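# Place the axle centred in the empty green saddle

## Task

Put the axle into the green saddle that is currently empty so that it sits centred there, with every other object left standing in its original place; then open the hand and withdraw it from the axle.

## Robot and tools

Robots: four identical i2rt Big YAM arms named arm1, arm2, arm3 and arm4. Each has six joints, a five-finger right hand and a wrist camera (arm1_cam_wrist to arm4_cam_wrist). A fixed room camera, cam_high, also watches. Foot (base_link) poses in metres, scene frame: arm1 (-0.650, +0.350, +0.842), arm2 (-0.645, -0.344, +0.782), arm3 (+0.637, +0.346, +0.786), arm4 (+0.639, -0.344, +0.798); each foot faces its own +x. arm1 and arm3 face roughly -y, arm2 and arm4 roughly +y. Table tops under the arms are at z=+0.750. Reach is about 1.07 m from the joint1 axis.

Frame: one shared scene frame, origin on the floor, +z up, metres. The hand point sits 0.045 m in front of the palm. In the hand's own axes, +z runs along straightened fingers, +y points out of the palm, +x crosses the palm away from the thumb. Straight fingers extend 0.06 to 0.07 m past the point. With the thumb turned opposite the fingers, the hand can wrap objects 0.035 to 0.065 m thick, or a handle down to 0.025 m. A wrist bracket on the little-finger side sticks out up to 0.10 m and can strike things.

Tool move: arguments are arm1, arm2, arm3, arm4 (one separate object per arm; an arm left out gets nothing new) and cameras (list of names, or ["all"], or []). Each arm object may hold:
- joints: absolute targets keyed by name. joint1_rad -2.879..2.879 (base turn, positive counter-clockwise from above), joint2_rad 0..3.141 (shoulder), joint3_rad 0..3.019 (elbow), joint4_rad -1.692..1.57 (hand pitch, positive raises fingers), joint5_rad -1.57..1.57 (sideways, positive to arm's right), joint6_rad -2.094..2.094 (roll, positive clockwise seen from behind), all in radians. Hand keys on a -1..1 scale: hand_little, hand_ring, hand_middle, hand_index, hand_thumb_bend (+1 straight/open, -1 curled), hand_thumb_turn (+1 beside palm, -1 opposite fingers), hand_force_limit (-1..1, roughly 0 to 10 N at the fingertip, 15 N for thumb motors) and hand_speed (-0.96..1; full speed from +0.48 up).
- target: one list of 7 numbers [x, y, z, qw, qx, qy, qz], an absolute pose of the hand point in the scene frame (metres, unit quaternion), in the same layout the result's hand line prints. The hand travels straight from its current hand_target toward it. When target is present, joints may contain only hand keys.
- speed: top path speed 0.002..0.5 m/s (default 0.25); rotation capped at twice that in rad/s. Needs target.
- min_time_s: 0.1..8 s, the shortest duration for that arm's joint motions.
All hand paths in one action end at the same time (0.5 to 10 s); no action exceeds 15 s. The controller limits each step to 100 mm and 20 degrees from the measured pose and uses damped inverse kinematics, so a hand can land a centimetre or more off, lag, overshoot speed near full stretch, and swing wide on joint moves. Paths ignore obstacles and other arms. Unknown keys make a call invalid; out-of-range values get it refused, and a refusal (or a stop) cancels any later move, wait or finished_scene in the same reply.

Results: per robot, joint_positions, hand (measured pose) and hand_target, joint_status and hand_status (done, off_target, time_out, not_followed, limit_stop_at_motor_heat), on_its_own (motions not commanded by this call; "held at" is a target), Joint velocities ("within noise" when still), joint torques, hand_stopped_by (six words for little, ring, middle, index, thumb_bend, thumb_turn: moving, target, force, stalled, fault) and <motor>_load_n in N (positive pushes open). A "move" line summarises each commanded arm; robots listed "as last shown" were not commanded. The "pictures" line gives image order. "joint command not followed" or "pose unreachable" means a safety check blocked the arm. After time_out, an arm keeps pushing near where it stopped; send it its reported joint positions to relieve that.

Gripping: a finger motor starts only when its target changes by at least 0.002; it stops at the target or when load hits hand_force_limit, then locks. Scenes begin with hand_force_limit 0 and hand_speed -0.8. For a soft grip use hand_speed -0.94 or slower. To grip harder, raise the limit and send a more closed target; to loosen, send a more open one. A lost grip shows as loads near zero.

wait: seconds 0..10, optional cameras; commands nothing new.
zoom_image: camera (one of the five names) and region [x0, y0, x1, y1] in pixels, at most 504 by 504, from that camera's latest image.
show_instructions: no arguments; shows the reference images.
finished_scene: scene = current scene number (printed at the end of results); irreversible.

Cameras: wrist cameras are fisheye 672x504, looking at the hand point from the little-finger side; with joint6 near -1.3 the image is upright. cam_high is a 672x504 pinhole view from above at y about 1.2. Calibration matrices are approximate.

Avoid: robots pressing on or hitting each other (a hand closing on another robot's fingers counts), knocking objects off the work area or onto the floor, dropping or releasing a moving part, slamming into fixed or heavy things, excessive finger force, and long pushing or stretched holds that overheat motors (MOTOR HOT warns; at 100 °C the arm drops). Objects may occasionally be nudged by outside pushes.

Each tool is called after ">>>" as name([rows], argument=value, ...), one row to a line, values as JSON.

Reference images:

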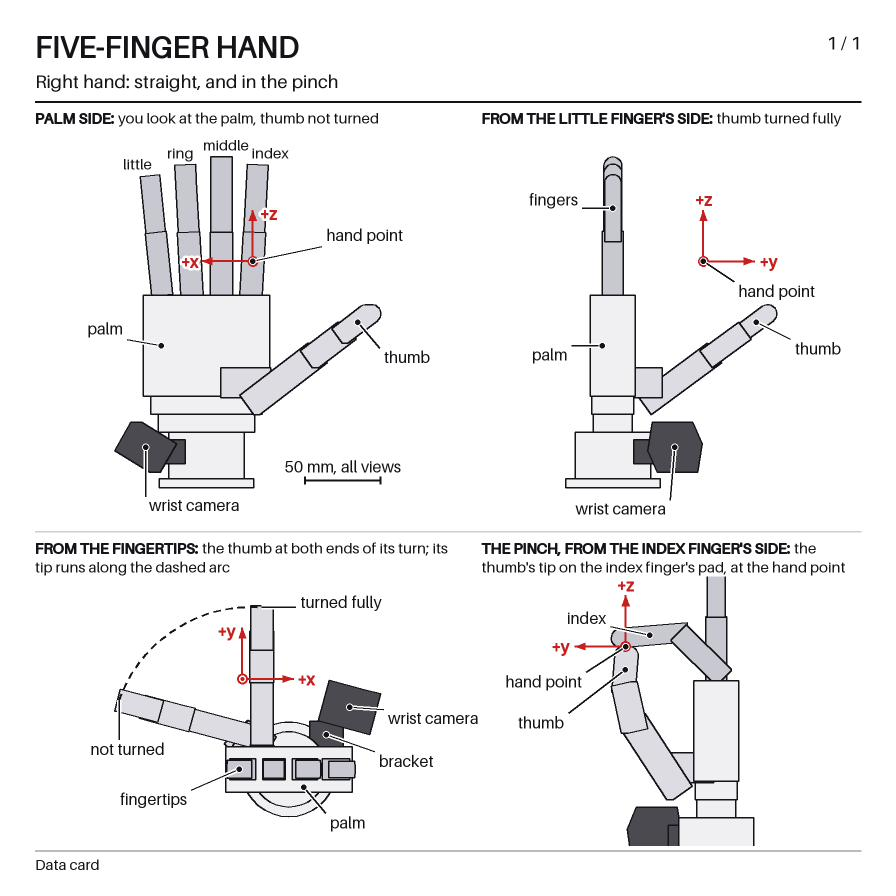

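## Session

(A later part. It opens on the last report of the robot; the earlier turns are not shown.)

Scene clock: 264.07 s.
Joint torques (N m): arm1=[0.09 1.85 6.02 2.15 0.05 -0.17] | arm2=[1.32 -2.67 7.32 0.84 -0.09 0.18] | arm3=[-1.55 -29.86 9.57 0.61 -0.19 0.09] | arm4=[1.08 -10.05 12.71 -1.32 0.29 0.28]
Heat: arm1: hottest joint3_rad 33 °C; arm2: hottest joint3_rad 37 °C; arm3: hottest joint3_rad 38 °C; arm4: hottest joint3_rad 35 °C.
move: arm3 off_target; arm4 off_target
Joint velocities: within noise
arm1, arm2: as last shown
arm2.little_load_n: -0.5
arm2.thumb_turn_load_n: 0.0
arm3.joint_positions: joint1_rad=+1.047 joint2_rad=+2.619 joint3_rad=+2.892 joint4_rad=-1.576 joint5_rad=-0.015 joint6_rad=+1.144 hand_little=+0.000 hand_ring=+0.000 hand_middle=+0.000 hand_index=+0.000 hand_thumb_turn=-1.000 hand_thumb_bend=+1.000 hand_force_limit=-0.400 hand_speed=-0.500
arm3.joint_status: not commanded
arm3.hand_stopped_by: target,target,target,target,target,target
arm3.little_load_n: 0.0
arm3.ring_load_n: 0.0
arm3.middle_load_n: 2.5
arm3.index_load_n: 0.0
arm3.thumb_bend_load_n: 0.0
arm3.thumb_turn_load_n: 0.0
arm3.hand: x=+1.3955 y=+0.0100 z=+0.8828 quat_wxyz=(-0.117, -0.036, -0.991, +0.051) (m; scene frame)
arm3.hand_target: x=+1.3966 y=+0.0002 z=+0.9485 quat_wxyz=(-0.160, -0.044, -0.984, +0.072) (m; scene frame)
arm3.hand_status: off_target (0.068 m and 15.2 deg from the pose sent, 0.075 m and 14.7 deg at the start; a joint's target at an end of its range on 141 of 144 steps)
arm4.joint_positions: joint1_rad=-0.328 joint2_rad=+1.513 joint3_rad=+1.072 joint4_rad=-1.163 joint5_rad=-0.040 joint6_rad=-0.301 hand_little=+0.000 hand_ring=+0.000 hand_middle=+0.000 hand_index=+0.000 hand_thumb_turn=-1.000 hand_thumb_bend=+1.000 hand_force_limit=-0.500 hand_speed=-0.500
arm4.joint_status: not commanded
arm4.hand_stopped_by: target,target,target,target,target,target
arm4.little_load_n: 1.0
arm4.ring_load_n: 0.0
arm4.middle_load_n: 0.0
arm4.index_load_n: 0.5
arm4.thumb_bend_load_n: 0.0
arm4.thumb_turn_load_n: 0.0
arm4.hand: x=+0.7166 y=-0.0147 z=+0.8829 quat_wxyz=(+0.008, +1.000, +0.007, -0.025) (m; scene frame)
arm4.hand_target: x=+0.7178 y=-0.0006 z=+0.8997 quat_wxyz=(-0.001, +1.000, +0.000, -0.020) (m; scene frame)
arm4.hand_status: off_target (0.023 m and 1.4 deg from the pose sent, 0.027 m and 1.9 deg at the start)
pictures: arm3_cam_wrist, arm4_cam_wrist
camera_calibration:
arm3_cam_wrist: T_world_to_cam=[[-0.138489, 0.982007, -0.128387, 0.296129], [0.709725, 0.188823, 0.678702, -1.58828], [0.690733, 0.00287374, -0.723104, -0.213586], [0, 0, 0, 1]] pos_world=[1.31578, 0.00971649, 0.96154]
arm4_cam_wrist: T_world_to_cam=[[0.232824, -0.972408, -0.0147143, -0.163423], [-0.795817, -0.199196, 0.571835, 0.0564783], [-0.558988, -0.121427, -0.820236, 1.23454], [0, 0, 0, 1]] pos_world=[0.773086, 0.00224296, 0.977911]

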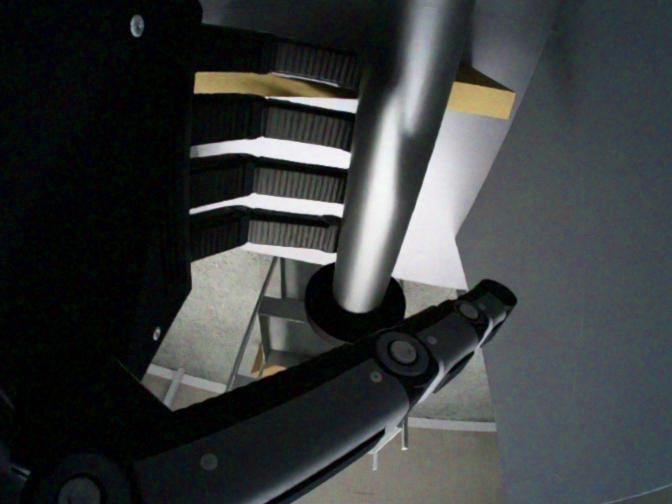

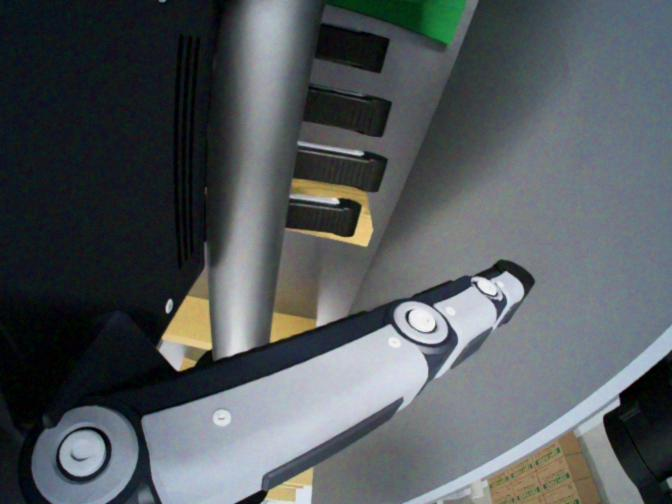

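>>> move(arm3={"joints": {"hand_little": 0.2, "hand_ring": 0.25, "hand_middle": 0.25, "hand_index": 0.25, "hand_speed": -0.5}}, arm4={"target": [0.718, 0.035, 0.90, 0, 1, 0, -0.02], "speed": 0.05}, cameras=["arm3_cam_wrist", "arm4_cam_wrist"])

Scene clock: 265.70 s.
Joint torques (N m): arm1=[0.21 2.08 5.96 2.02 0.08 -0.17] | arm2=[0.15 -2.32 7.35 0.96 -0.06 0.17] | arm3=[-1.03 -26.87 9.58 0.73 -0.13 0.07] | arm4=[1.08 -11.11 13.93 -0.64 0.06 0.23]
Heat: arm1: hottest joint3_rad 33 °C; arm2: hottest joint3_rad 37 °C; arm3: hottest joint3_rad 37 °C; arm4: hottest joint3_rad 35 °C.
move: arm3 done; arm4 off_target
Joint velocities: within noise
arm1: as last shown
arm1.ring_load_n: -0.5
arm1.thumb_turn_load_n: -0.5
arm2.joint_positions: joint1_rad=+0.588 joint2_rad=+1.056 joint3_rad=+1.717 joint4_rad=-1.684 joint5_rad=+0.056 joint6_rad=-0.920 hand_little=+1.000 hand_ring=+1.000 hand_middle=+1.000 hand_index=+1.000 hand_thumb_turn=-1.000 hand_thumb_bend=+1.000 hand_force_limit=-0.200 hand_speed=-0.600
arm2.joint_status: not commanded
arm2.hand_stopped_by: target,target,target,target,target,target
arm2.little_load_n: 0.0
arm2.ring_load_n: 0.0
arm2.middle_load_n: 0.0
arm2.index_load_n: 0.0
arm2.thumb_bend_load_n: 0.0
arm2.thumb_turn_load_n: 0.0
arm2.hand: x=-0.7661 y=-0.0894 z=+1.2538 quat_wxyz=(-0.265, +0.708, +0.651, +0.075) (m; scene frame)
arm2.hand_target: x=-0.7697 y=-0.0905 z=+1.2508 quat_wxyz=(-0.259, +0.708, +0.654, +0.071) (m; scene frame)
arm2.hand_status: not commanded
arm3.joint_positions: joint1_rad=+1.044 joint2_rad=+2.585 joint3_rad=+2.892 joint4_rad=-1.576 joint5_rad=-0.015 joint6_rad=+1.144 hand_little=+0.200 hand_ring=+0.250 hand_middle=+0.250 hand_index=+0.250 hand_thumb_turn=-1.000 hand_thumb_bend=+1.000 hand_force_limit=-0.400 hand_speed=-0.500
arm3.joint_status: all done
arm3.hand_stopped_by: target,target,target,target,target,target
arm3.little_load_n: 0.0
arm3.ring_load_n: 0.0
arm3.middle_load_n: 0.0
arm3.index_load_n: 0.5
arm3.thumb_bend_load_n: -0.5
arm3.thumb_turn_load_n: 0.0
arm3.hand: x=+1.3949 y=+0.0070 z=+0.9097 quat_wxyz=(-0.132, -0.037, -0.989, +0.059) (m; scene frame)
arm3.hand_target: x=+1.3965 y=+0.0000 z=+0.9485 quat_wxyz=(-0.160, -0.044, -0.984, +0.072) (m; scene frame)
arm3.hand_status: not commanded
arm4.joint_positions: joint1_rad=-0.306 joint2_rad=+1.592 joint3_rad=+1.155 joint4_rad=-1.196 joint5_rad=-0.035 joint6_rad=-0.276 hand_little=+0.000 hand_ring=+0.000 hand_middle=+0.000 hand_index=+0.000 hand_thumb_turn=-1.000 hand_thumb_bend=+1.000 hand_force_limit=-0.500 hand_speed=-0.500
arm4.joint_status: not commanded
arm4.hand_stopped_by: target,target,target,target,target,target
arm4.little_load_n: 0.0
arm4.ring_load_n: 0.0
arm4.middle_load_n: 0.0
arm4.index_load_n: 2.0
arm4.thumb_bend_load_n: -0.5
arm4.thumb_turn_load_n: 0.0
arm4.hand: x=+0.7147 y=+0.0092 z=+0.8817 quat_wxyz=(+0.024, +0.999, +0.005, -0.027) (m; scene frame)
arm4.hand_target: x=+0.7176 y=+0.0337 z=+0.9002 quat_wxyz=(-0.001, +1.000, +0.000, -0.020) (m; scene frame)
arm4.hand_status: off_target (0.032 m and 2.9 deg from the pose sent, 0.053 m and 1.4 deg at the start)
pictures: arm3_cam_wrist, arm4_cam_wrist
camera_calibration:
arm3_cam_wrist: T_world_to_cam=[[-0.131012, 0.980147, -0.148823, 0.310625], [0.690394, 0.197934, 0.695829, -1.59425], [0.711472, -0.0115843, -0.702619, -0.241255], [0, 0, 0, 1]] pos_world=[1.313, 0.00830375, 0.986043]
arm4_cam_wrist: T_world_to_cam=[[0.229503, -0.973185, 0.0154596, -0.163973], [-0.794947, -0.178258, 0.579899, 0.0525239], [-0.561593, -0.145378, -0.814542, 1.23239], [0, 0, 0, 1]] pos_world=[0.771487, 0.0289495, 0.975908]

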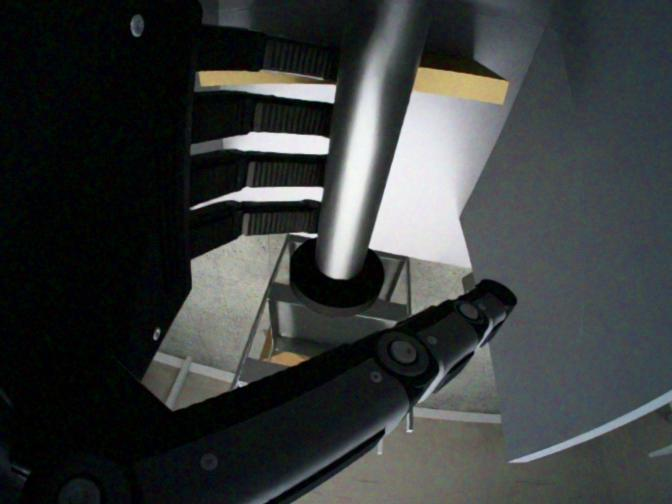

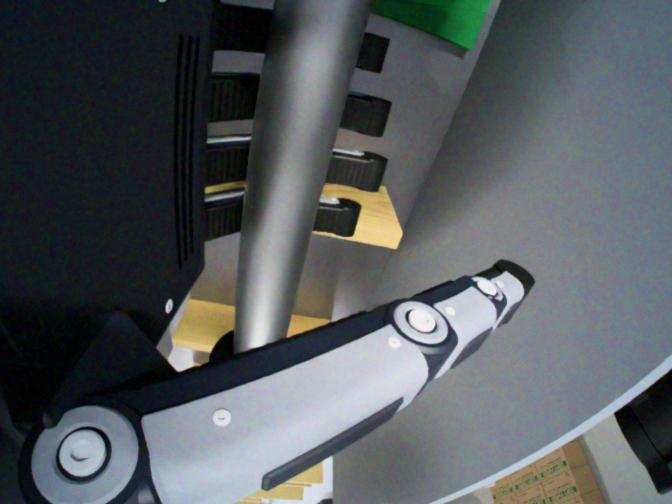

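>>> move(arm3={"target": [1.395, 0.0, 1.08, -0.1, 0, 1, 0], "speed": 0.08}, arm4={"joints": {"hand_little": 0.2, "hand_ring": 0.2, "hand_middle": 0.2, "hand_index": 0.2, "hand_speed": -0.5}}, cameras=["arm3_cam_wrist", "arm4_cam_wrist"])

Scene clock: 270.17 s.
Joint torques (N m): arm1=[0.09 1.79 5.94 2.21 0.06 -0.18] | arm2=[0.91 -2.08 7.61 0.92 -0.1 0.11] | arm3=[0.56 -26.05 9.36 1.73 0.13 0.05] | arm4=[0.97 -11.28 13.08 -0.55 0.05 0.21]
Heat: arm1: hottest joint3_rad 33 °C; arm2: hottest joint3_rad 36 °C; arm3: hottest joint3_rad 37 °C; arm4: hottest joint3_rad 36 °C.
move: arm3 off_target; arm4 done
Joint velocities: within noise
arm1.joint_positions: joint1_rad=+1.993 joint2_rad=+0.595 joint3_rad=+1.406 joint4_rad=-1.419 joint5_rad=-0.002 joint6_rad=+0.309 hand_little=+1.000 hand_ring=+1.000 hand_middle=+1.000 hand_index=+1.000 hand_thumb_turn=+1.000 hand_thumb_bend=+1.000 hand_force_limit=-0.200 hand_speed=-0.600
arm1.joint_status: not commanded
arm1.hand_stopped_by: target,target,target,target,target,target
arm1.little_load_n: 0.0
arm1.ring_load_n: 0.0
arm1.middle_load_n: 0.0
arm1.index_load_n: 0.0
arm1.thumb_bend_load_n: 0.0
arm1.thumb_turn_load_n: 0.0
arm1.hand: x=-0.4881 y=+0.4816 z=+1.3247 quat_wxyz=(-0.424, +0.671, -0.580, +0.182) (m; scene frame)
arm1.hand_target: x=-0.4837 y=+0.4844 z=+1.3246 quat_wxyz=(-0.428, +0.674, -0.574, +0.184) (m; scene frame)
arm1.hand_status: not commanded
arm2: as last shown
arm2.middle_load_n: -0.5
arm3.joint_positions: joint1_rad=+1.041 joint2_rad=+2.430 joint3_rad=+2.892 joint4_rad=-1.573 joint5_rad=+0.037 joint6_rad=+1.218 hand_little=+0.200 hand_ring=+0.250 hand_middle=+0.250 hand_index=+0.250 hand_thumb_turn=-1.000 hand_thumb_bend=+1.000 hand_force_limit=-0.400 hand_speed=-0.500
arm3.joint_status: not commanded
arm3.hand_stopped_by: target,target,target,target,target,target
arm3.little_load_n: 0.0
arm3.ring_load_n: 0.0
arm3.middle_load_n: 0.0
arm3.index_load_n: 0.0
arm3.thumb_bend_load_n: 0.0
arm3.thumb_turn_load_n: 0.0
arm3.hand: x=+1.3871 y=-0.0033 z=+1.0333 quat_wxyz=(-0.194, -0.079, -0.972, +0.110) (m; scene frame)
arm3.hand_target: x=+1.3918 y=+0.0016 z=+1.0793 quat_wxyz=(-0.232, -0.080, -0.961, +0.126) (m; scene frame)
arm3.hand_status: off_target (0.047 m and 37.3 deg from the pose sent, 0.170 m and 27.8 deg at the start; pose on its path clipped on 58 of 120 steps; a joint's target at an end of its range on 119 of 120 steps)
arm4.joint_positions: joint1_rad=-0.306 joint2_rad=+1.593 joint3_rad=+1.165 joint4_rad=-1.199 joint5_rad=-0.035 joint6_rad=-0.273 hand_little=+0.200 hand_ring=+0.200 hand_middle=+0.200 hand_index=+0.200 hand_thumb_turn=-1.000 hand_thumb_bend=+1.000 hand_force_limit=-0.500 hand_speed=-0.500
arm4.joint_status: all done
arm4.hand_stopped_by: target,target,target,target,target,target
arm4.little_load_n: 0.0
arm4.ring_load_n: 0.0
arm4.middle_load_n: 0.0
arm4.index_load_n: 2.0
arm4.thumb_bend_load_n: 0.0
arm4.thumb_turn_load_n: 0.0
arm4.hand: x=+0.7152 y=+0.0128 z=+0.8842 quat_wxyz=(+0.021, +0.999, +0.004, -0.026) (m; scene frame)
arm4.hand_target: x=+0.7176 y=+0.0336 z=+0.9002 quat_wxyz=(-0.001, +1.000, +0.000, -0.020) (m; scene frame)
arm4.hand_status: not commanded
pictures: arm3_cam_wrist, arm4_cam_wrist
camera_calibration:
arm3_cam_wrist: T_world_to_cam=[[-0.0167926, 0.967535, -0.252178, 0.286491], [0.615107, 0.208836, 0.760284, -1.63501], [0.788265, -0.142349, -0.598644, -0.363403], [0, 0, 0, 1]] pos_world=[1.29698, 0.0125286, 1.09777]
arm4_cam_wrist: T_world_to_cam=[[0.227209, -0.973795, 0.00992667, -0.154076], [-0.796446, -0.179944, 0.577316, 0.0554757], [-0.560402, -0.139077, -0.81646, 1.23607], [0, 0, 0, 1]] pos_world=[0.771888, 0.0318536, 0.978706]

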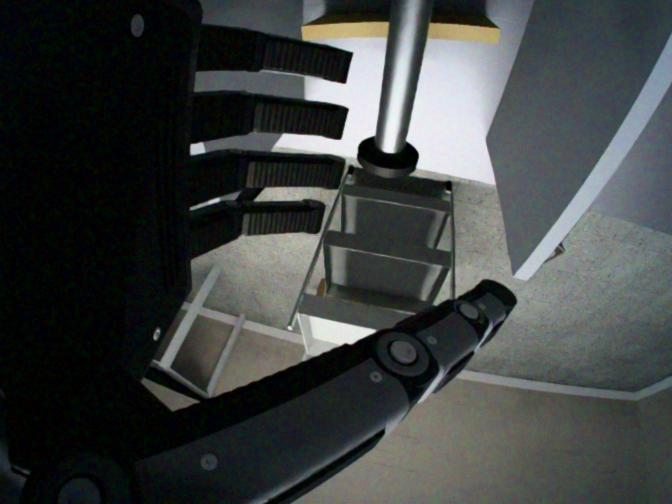

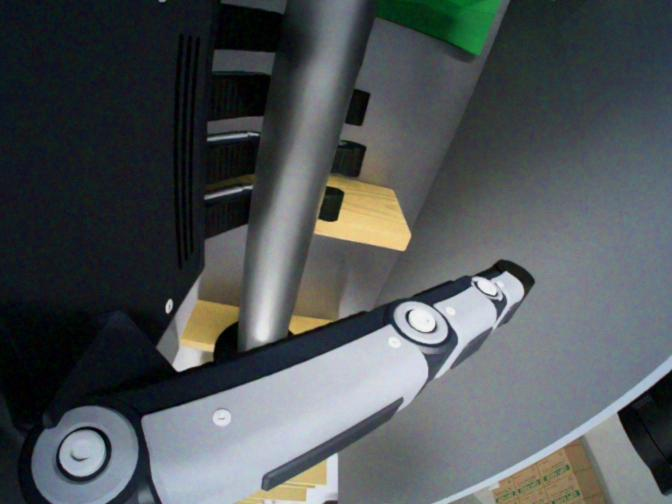

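>>> move(arm4={"target": [0.718, 0.055, 0.905, 0, 1, 0, -0.02], "speed": 0.05}, cameras=["arm4_cam_wrist"])

Scene clock: 271.40 s.
Joint torques (N m): arm1=[0.26 2.08 5.94 2.19 0.06 -0.17] | arm2=[0.32 -2.08 7.41 1.09 -0.04 0.12] | arm3=[1.03 -27.16 9.51 1.88 0.03 0.11] | arm4=[1.26 -11.28 13.52 -0.75 0.06 0.23]
Heat: arm1: hottest joint3_rad 33 °C; arm2: hottest joint3_rad 36 °C; arm3: hottest joint3_rad 37 °C; arm4: hottest joint3_rad 36 °C.
move: arm4 off_target
Joint velocities: within noise
arm1, arm2, arm3: as last shown
arm2.middle_load_n: 0.0
arm3.joint_positions: joint1_rad=+1.041 joint2_rad=+2.430 joint3_rad=+2.892 joint4_rad=-1.573 joint5_rad=+0.037 joint6_rad=+1.220 hand_little=+0.200 hand_ring=+0.250 hand_middle=+0.250 hand_index=+0.250 hand_thumb_turn=-1.000 hand_thumb_bend=+1.000 hand_force_limit=-0.400 hand_speed=-0.500
arm3.hand: x=+1.3872 y=-0.0033 z=+1.0333 quat_wxyz=(-0.194, -0.080, -0.972, +0.110) (m; scene frame)
arm3.hand_target: x=+1.3918 y=+0.0016 z=+1.0793 quat_wxyz=(-0.232, -0.081, -0.961, +0.126) (m; scene frame)
arm4.joint_positions: joint1_rad=-0.296 joint2_rad=+1.628 joint3_rad=+1.229 joint4_rad=-1.216 joint5_rad=-0.035 joint6_rad=-0.264 hand_little=+0.200 hand_ring=+0.200 hand_middle=+0.200 hand_index=+0.200 hand_thumb_turn=-1.000 hand_thumb_bend=+1.000 hand_force_limit=-0.500 hand_speed=-0.500
arm4.joint_status: not commanded
arm4.hand_stopped_by: target,target,target,target,target,target
arm4.little_load_n: 0.0
arm4.ring_load_n: 0.0
arm4.middle_load_n: 0.0
arm4.index_load_n: 2.0
arm4.thumb_bend_load_n: 0.0
arm4.thumb_turn_load_n: 0.0
arm4.hand: x=+0.7164 y=+0.0337 z=+0.8905 quat_wxyz=(+0.016, +1.000, +0.005, -0.024) (m; scene frame)
arm4.hand_target: x=+0.7178 y=+0.0541 z=+0.9051 quat_wxyz=(-0.001, +1.000, +0.000, -0.020) (m; scene frame)
arm4.hand_status: off_target (0.026 m and 1.9 deg from the pose sent, 0.047 m and 2.5 deg at the start)
pictures: arm4_cam_wrist
camera_calibration:
arm4_cam_wrist: T_world_to_cam=[[0.228296, -0.973591, 0.000808984, -0.126619], [-0.798288, -0.186714, 0.572602, 0.0622837], [-0.55733, -0.131369, -0.819833, 1.24533], [0, 0, 0, 1]] pos_world=[0.772687, 0.0519515, 0.985402]

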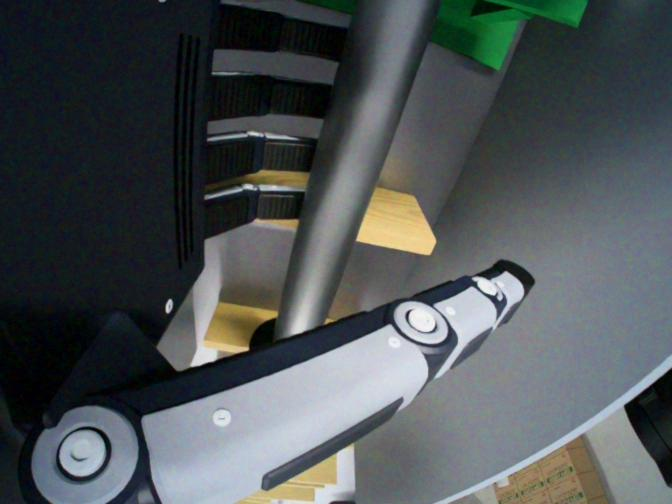

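>>> move(arm4={"target": [0.718, 0.062, 1.05, 0, 1, 0, -0.02], "speed": 0.06}, cameras=["arm4_cam_wrist", "cam_high"])

Scene clock: 274.77 s.
Joint torques (N m): arm1=[0.32 2.08 5.85 2.21 0.08 -0.16] | arm2=[0.5 -2.08 7.38 0.87 -0.11 0.15] | arm3=[1.26 -26.05 9.57 1.7 0.09 0.17] | arm4=[1.2 -11.11 13.29 -0.54 0.19 0.23]
Heat: arm1: hottest joint3_rad 33 °C; arm2: hottest joint3_rad 36 °C; arm3: hottest joint3_rad 37 °C; arm4: hottest joint3_rad 36 °C.
move: arm4 off_target
Joint velocities: within noise
arm1, arm2, arm3: as last shown
arm1.middle_load_n: 0.5
arm4.joint_positions: joint1_rad=-0.291 joint2_rad=+1.585 joint3_rad=+1.575 joint4_rad=-1.598 joint5_rad=-0.038 joint6_rad=-0.258 hand_little=+0.200 hand_ring=+0.200 hand_middle=+0.200 hand_index=+0.200 hand_thumb_turn=-1.000 hand_thumb_bend=+1.000 hand_force_limit=-0.500 hand_speed=-0.500
arm4.joint_status: not commanded
arm4.hand_stopped_by: target,target,target,target,target,target
arm4.little_load_n: 0.0
arm4.ring_load_n: 0.0
arm4.middle_load_n: 0.0
arm4.index_load_n: 0.0
arm4.thumb_bend_load_n: 0.0
arm4.thumb_turn_load_n: 0.0
arm4.hand: x=+0.7180 y=+0.0492 z=+1.0384 quat_wxyz=(+0.011, +1.000, +0.004, -0.024) (m; scene frame)
arm4.hand_target: x=+0.7178 y=+0.0614 z=+1.0498 quat_wxyz=(+0.000, +1.000, +0.000, -0.020) (m; scene frame)
arm4.hand_status: off_target (0.017 m and 1.5 deg from the pose sent, 0.162 m and 1.9 deg at the start)
pictures: arm4_cam_wrist, cam_high
camera_calibration:
arm4_cam_wrist: T_world_to_cam=[[0.227461, -0.973756, -0.00782397, -0.102491], [-0.798042, -0.191008, 0.571528, -0.0169873], [-0.558023, -0.123756, -0.820545, 1.37043], [0, 0, 0, 1]] pos_world=[0.774488, 0.0665531, 1.13341]

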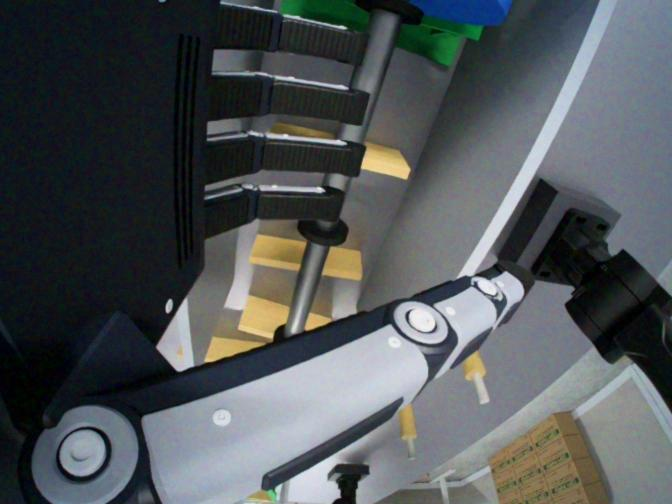

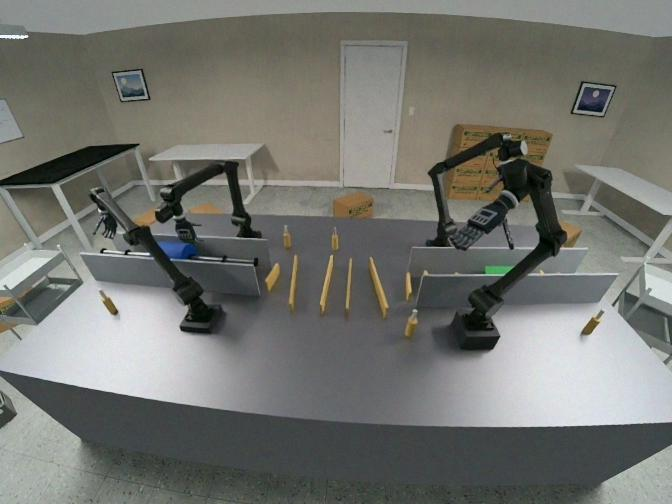

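>>> move(arm4={"target": [0.85, -0.12, 1.2, 0, 1, 0, 0], "speed": 0.2}, arm3={"target": [1.2, 0.12, 1.25, -0.05, 0, 1, 0], "speed": 0.2}, cameras=["all"])

Scene clock: 277.53 s.
Joint torques (N m): arm1=[-0.26 2.49 5.85 2.17 0.07 -0.2] | arm2=[1.08 -1.67 7.24 0.94 -0.06 0.12] | arm3=[0.09 -16.09 5.97 0.58 -0.17 -0.06] | arm4=[0.38 -5.07 13.04 0.05 0.22 -0.13]
Heat: arm1: hottest joint3_rad 33 °C; arm2: hottest joint3_rad 36 °C; arm3: hottest joint3_rad 37 °C; arm4: hottest joint3_rad 36 °C.
move: arm3 off_target; arm4 off_target
Joint velocities: within noise
arm1, arm2: as last shown
arm1.middle_load_n: -0.5
arm3.joint_positions: joint1_rad=+1.041 joint2_rad=+1.754 joint3_rad=+2.342 joint4_rad=-1.673 joint5_rad=-0.031 joint6_rad=+1.151 hand_little=+0.200 hand_ring=+0.250 hand_middle=+0.250 hand_index=+0.250 hand_thumb_turn=-1.000 hand_thumb_bend=+1.000 hand_force_limit=-0.400 hand_speed=-0.500
arm3.joint_status: not commanded
arm3.hand_stopped_by: target,target,target,target,target,target
arm3.little_load_n: 0.0
arm3.ring_load_n: 0.0
arm3.middle_load_n: 0.0
arm3.index_load_n: 0.0
arm3.thumb_bend_load_n: 0.0
arm3.thumb_turn_load_n: -0.5
arm3.hand: x=+1.2045 y=+0.1150 z=+1.2473 quat_wxyz=(-0.216, -0.038, -0.971, +0.092) (m; scene frame)
arm3.hand_target: x=+1.1999 y=+0.1201 z=+1.2492 quat_wxyz=(-0.214, -0.032, -0.972, +0.091) (m; scene frame)
arm3.hand_status: off_target (0.007 m and 32.8 deg from the pose sent, 0.312 m and 32.2 deg at the start; pose on its path clipped on 42 of 77 steps; a joint's target at an end of its range on 75 of 77 steps)
arm4.joint_positions: joint1_rad=-0.731 joint2_rad=+1.168 joint3_rad=+1.581 joint4_rad=-1.673 joint5_rad=+0.014 joint6_rad=-0.677 hand_little=+0.200 hand_ring=+0.200 hand_middle=+0.200 hand_index=+0.200 hand_thumb_turn=-1.000 hand_thumb_bend=+1.000 hand_force_limit=-0.500 hand_speed=-0.500
arm4.joint_status: not commanded
arm4.hand_stopped_by: target,target,target,target,target,target
arm4.little_load_n: 0.0
arm4.ring_load_n: 0.0
arm4.middle_load_n: 0.0
arm4.index_load_n: 0.0
arm4.thumb_bend_load_n: 0.0
arm4.thumb_turn_load_n: 0.0
arm4.hand: x=+0.8468 y=-0.1210 z=+1.1811 quat_wxyz=(-0.117, +0.988, -0.007, +0.102) (m; scene frame)
arm4.hand_target: x=+0.8498 y=-0.1203 z=+1.1986 quat_wxyz=(-0.129, +0.985, +0.000, +0.115) (m; scene frame)
arm4.hand_status: off_target (0.019 m and 17.8 deg from the pose sent, 0.269 m and 3.1 deg at the start; a joint's target at an end of its range on 64 of 77 steps)
pictures: arm1_cam_wrist, arm2_cam_wrist, arm3_cam_wrist, arm4_cam_wrist, cam_high
camera_calibration:
arm1_cam_wrist: T_world_to_cam=[[-0.524838, -0.169218, -0.834212, 0.935557], [-0.719143, 0.612466, 0.328206, -1.07713], [0.455388, 0.772173, -0.443137, 0.552883], [0, 0, 0, 1]] pos_world=[-0.535369, 0.391095, 1.37898]
arm2_cam_wrist: T_world_to_cam=[[0.956771, 0.260882, -0.128567, 0.911988], [0.259083, -0.965363, -0.0308207, 0.154452], [-0.132154, -0.00382111, -0.991222, 1.25368], [0, 0, 0, 1]] pos_world=[-0.746901, -0.0840281, 1.36469]
arm3_cam_wrist: T_world_to_cam=[[-0.0965123, 0.965905, -0.240235, 0.304251], [0.564735, 0.251891, 0.785892, -1.68629], [0.81961, -0.0598209, -0.569791, -0.157707], [0, 0, 0, 1]] pos_world=[1.11093, 0.121449, 1.30847]
arm4_cam_wrist: T_world_to_cam=[[0.228176, -0.952713, -0.200683, -0.0667008], [-0.914203, -0.280554, 0.292441, 0.388846], [-0.334915, 0.116737, -0.934989, 1.51363], [0, 0, 0, 1]] pos_world=[0.877642, -0.131152, 1.28813]

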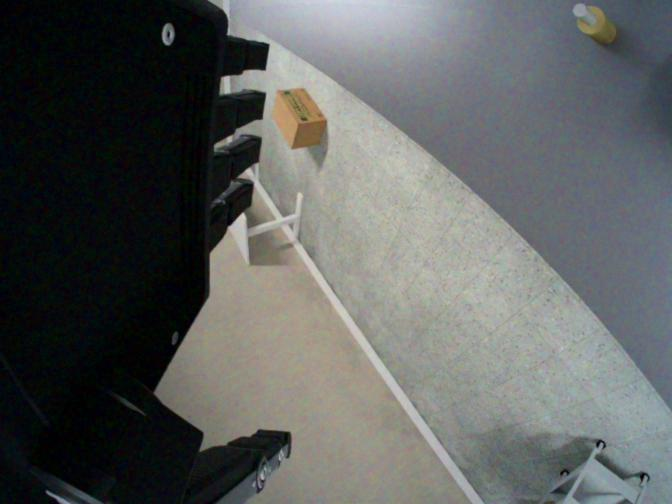

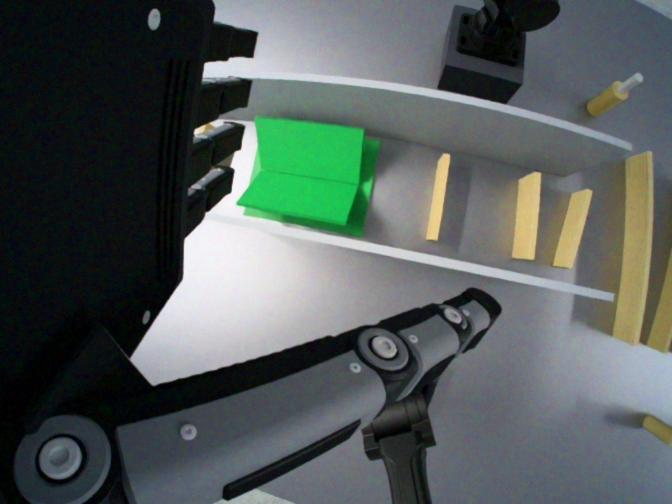

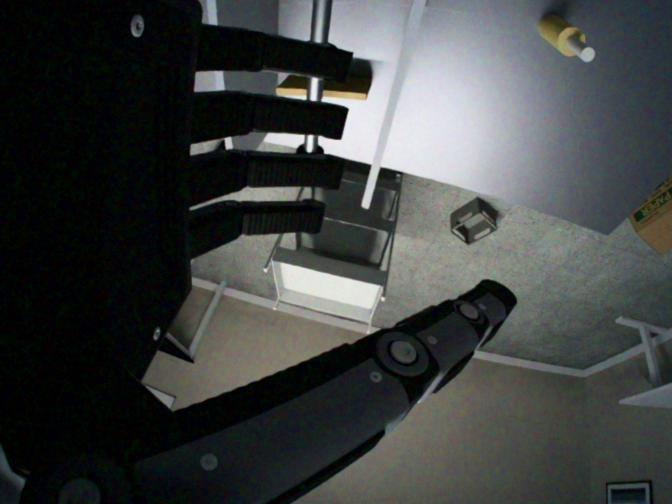

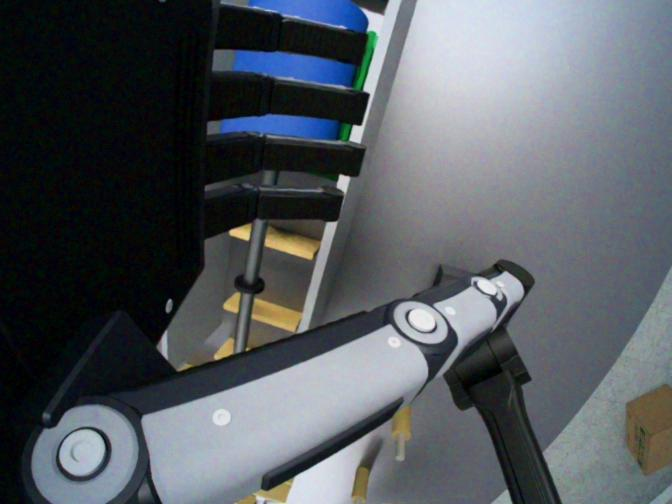

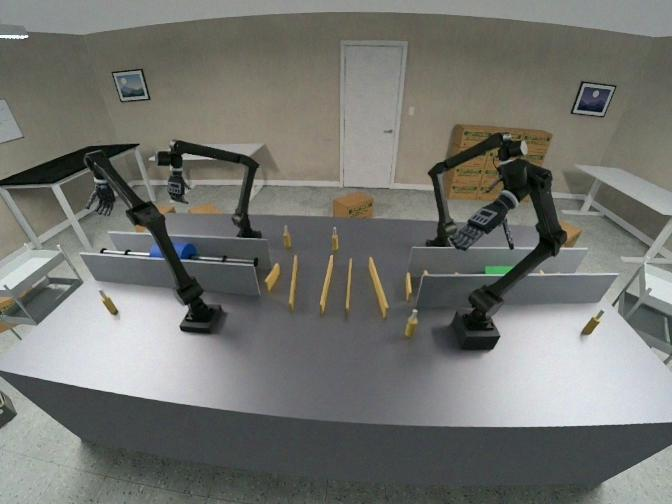

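>>> move(arm3={"joints": {"joint1_rad": 0.811, "joint2_rad": 0.629, "joint3_rad": 1.336, "joint4_rad": -1.175, "joint5_rad": -0.236, "joint6_rad": -1.187, "hand_little": 1, "hand_ring": 1, "hand_middle": 1, "hand_index": 1, "hand_thumb_turn": 1, "hand_speed": 0}, "min_time_s": 3.5}, arm4={"joints": {"joint1_rad": 0.859, "joint2_rad": 0.616, "joint3_rad": 1.459, "joint4_rad": -1.289, "joint5_rad": -0.151, "joint6_rad": -1.187, "hand_little": 1, "hand_ring": 1, "hand_middle": 1, "hand_index": 1, "hand_thumb_turn": 1, "hand_speed": 0}, "min_time_s": 3.5}, cameras=["arm3_cam_wrist", "arm4_cam_wrist", "cam_high"])

>>> zoom_image(camera="arm3_cam_wrist", region=[180, 80, 672, 504])

>>> zoom_image(camera="cam_high", region=[60, 170, 300, 310])

Scene clock: 282.20 s.
Joint torques (N m): arm1=[0.09 2.08 5.87 2.11 0.09 -0.21] | arm2=[1.44 -1.67 7.15 0.79 -0.06 0.17] | arm3=[-1.55 0.79 6.09 2.86 -0.26 -0.14] | arm4=[1.14 4.13 6.04 2.28 0.01 -0.09]
Heat: arm1: hottest joint3_rad 33 °C; arm2: hottest joint3_rad 36 °C; arm3: hottest joint3_rad 36 °C; arm4: hottest joint3_rad 36 °C.
move: arm3 done; arm4 done
Joint velocities: within noise
arm1, arm2: as last shown
arm1.middle_load_n: 0.0
arm1.thumb_turn_load_n: -0.5
arm3.joint_positions: joint1_rad=+0.822 joint2_rad=+0.634 joint3_rad=+1.343 joint4_rad=-1.197 joint5_rad=-0.233 joint6_rad=-1.178 hand_little=+1.000 hand_ring=+1.000 hand_middle=+1.000 hand_index=+1.000 hand_thumb_turn=+1.000 hand_thumb_bend=+1.000 hand_force_limit=-0.400 hand_speed=+0.000
arm3.joint_status: all done
arm3.hand_stopped_by: target,target,target,target,target,target
arm3.little_load_n: 0.0
arm3.ring_load_n: 0.0
arm3.middle_load_n: 0.0
arm3.index_load_n: -0.5
arm3.thumb_bend_load_n: 0.0
arm3.thumb_turn_load_n: 0.0
arm3.hand: x=+0.8409 y=+0.1696 z=+1.2677 quat_wxyz=(-0.012, +0.756, -0.402, +0.516) (m; scene frame)
arm3.hand_target: x=+0.8412 y=+0.1656 z=+1.2703 quat_wxyz=(-0.006, +0.752, -0.399, +0.525) (m; scene frame)
arm3.hand_status: not commanded
arm4.joint_positions: joint1_rad=+0.852 joint2_rad=+0.622 joint3_rad=+1.473 joint4_rad=-1.309 joint5_rad=-0.150 joint6_rad=-1.172 hand_little=+1.000 hand_ring=+1.000 hand_middle=+1.000 hand_index=+1.000 hand_thumb_turn=+1.000 hand_thumb_bend=+1.000 hand_force_limit=-0.500 hand_speed=+0.000
arm4.joint_status: all done
arm4.hand_stopped_by: target,target,target,target,target,target
arm4.little_load_n: 0.0
arm4.ring_load_n: 0.0
arm4.middle_load_n: 0.0
arm4.index_load_n: 0.0
arm4.thumb_bend_load_n: 0.0
arm4.thumb_turn_load_n: 0.0
arm4.hand: x=+0.4725 y=-0.1921 z=+1.3251 quat_wxyz=(-0.532, +0.399, +0.747, +0.010) (m; scene frame)
arm4.hand_target: x=+0.4694 y=-0.1910 z=+1.3249 quat_wxyz=(-0.537, +0.389, +0.749, +0.013) (m; scene frame)
arm4.hand_status: not commanded
pictures: arm3_cam_wrist, arm4_cam_wrist, cam_high
camera_calibration:
arm3_cam_wrist: T_world_to_cam=[[-0.560334, -0.791394, -0.244379, 0.914606], [-0.63671, 0.600275, -0.484015, 1.05036], [0.529741, -0.115611, -0.840243, 0.75126], [0, 0, 0, 1]] pos_world=[0.783288, 0.180162, 1.36314]
arm4_cam_wrist: T_world_to_cam=[[0.551871, 0.801303, -0.23098, 0.204016], [0.62987, -0.582046, -0.514282, 0.266129], [-0.546537, 0.13833, -0.825931, 1.49085], [0, 0, 0, 1]] pos_world=[0.534586, -0.214808, 1.41533]

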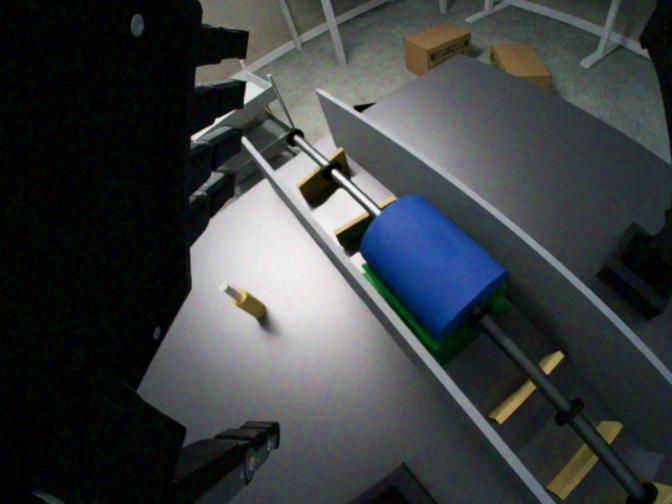

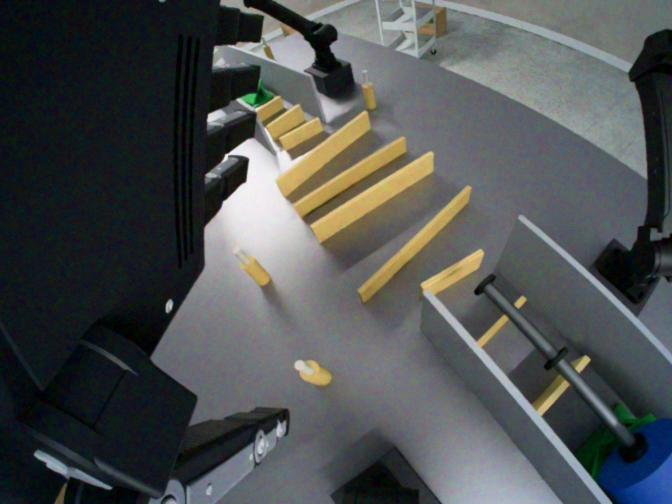

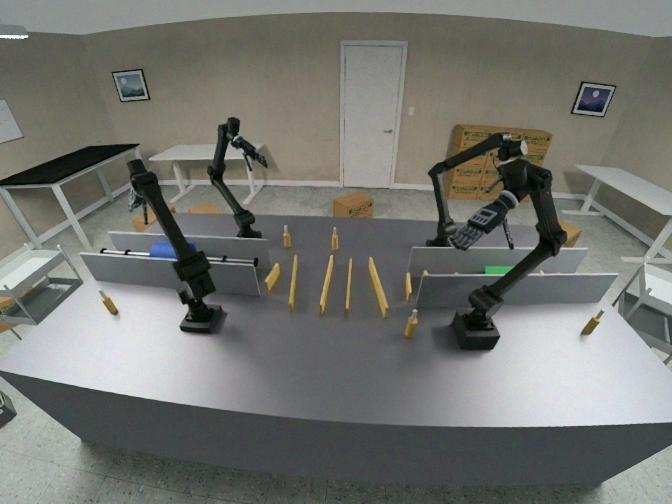

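Scaled by 1.024 from the camera's 672x504 image, which has a finer 960x720 frame.

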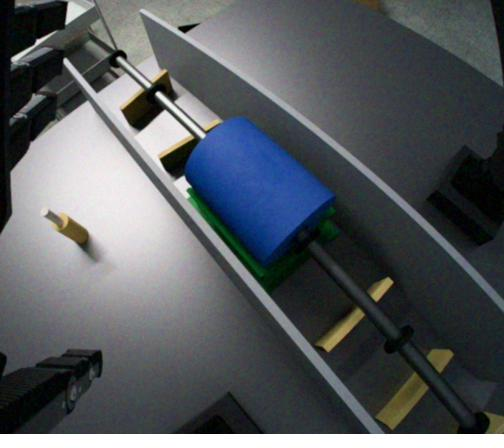

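Scaled by 2.100 from the camera's 672x504 image, which has a finer 960x720 frame.

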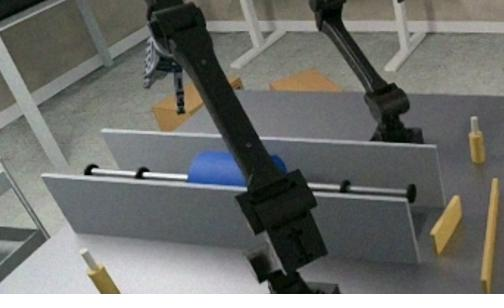

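>>> finished_scene(scene=1)

The scene is finished: the task was done.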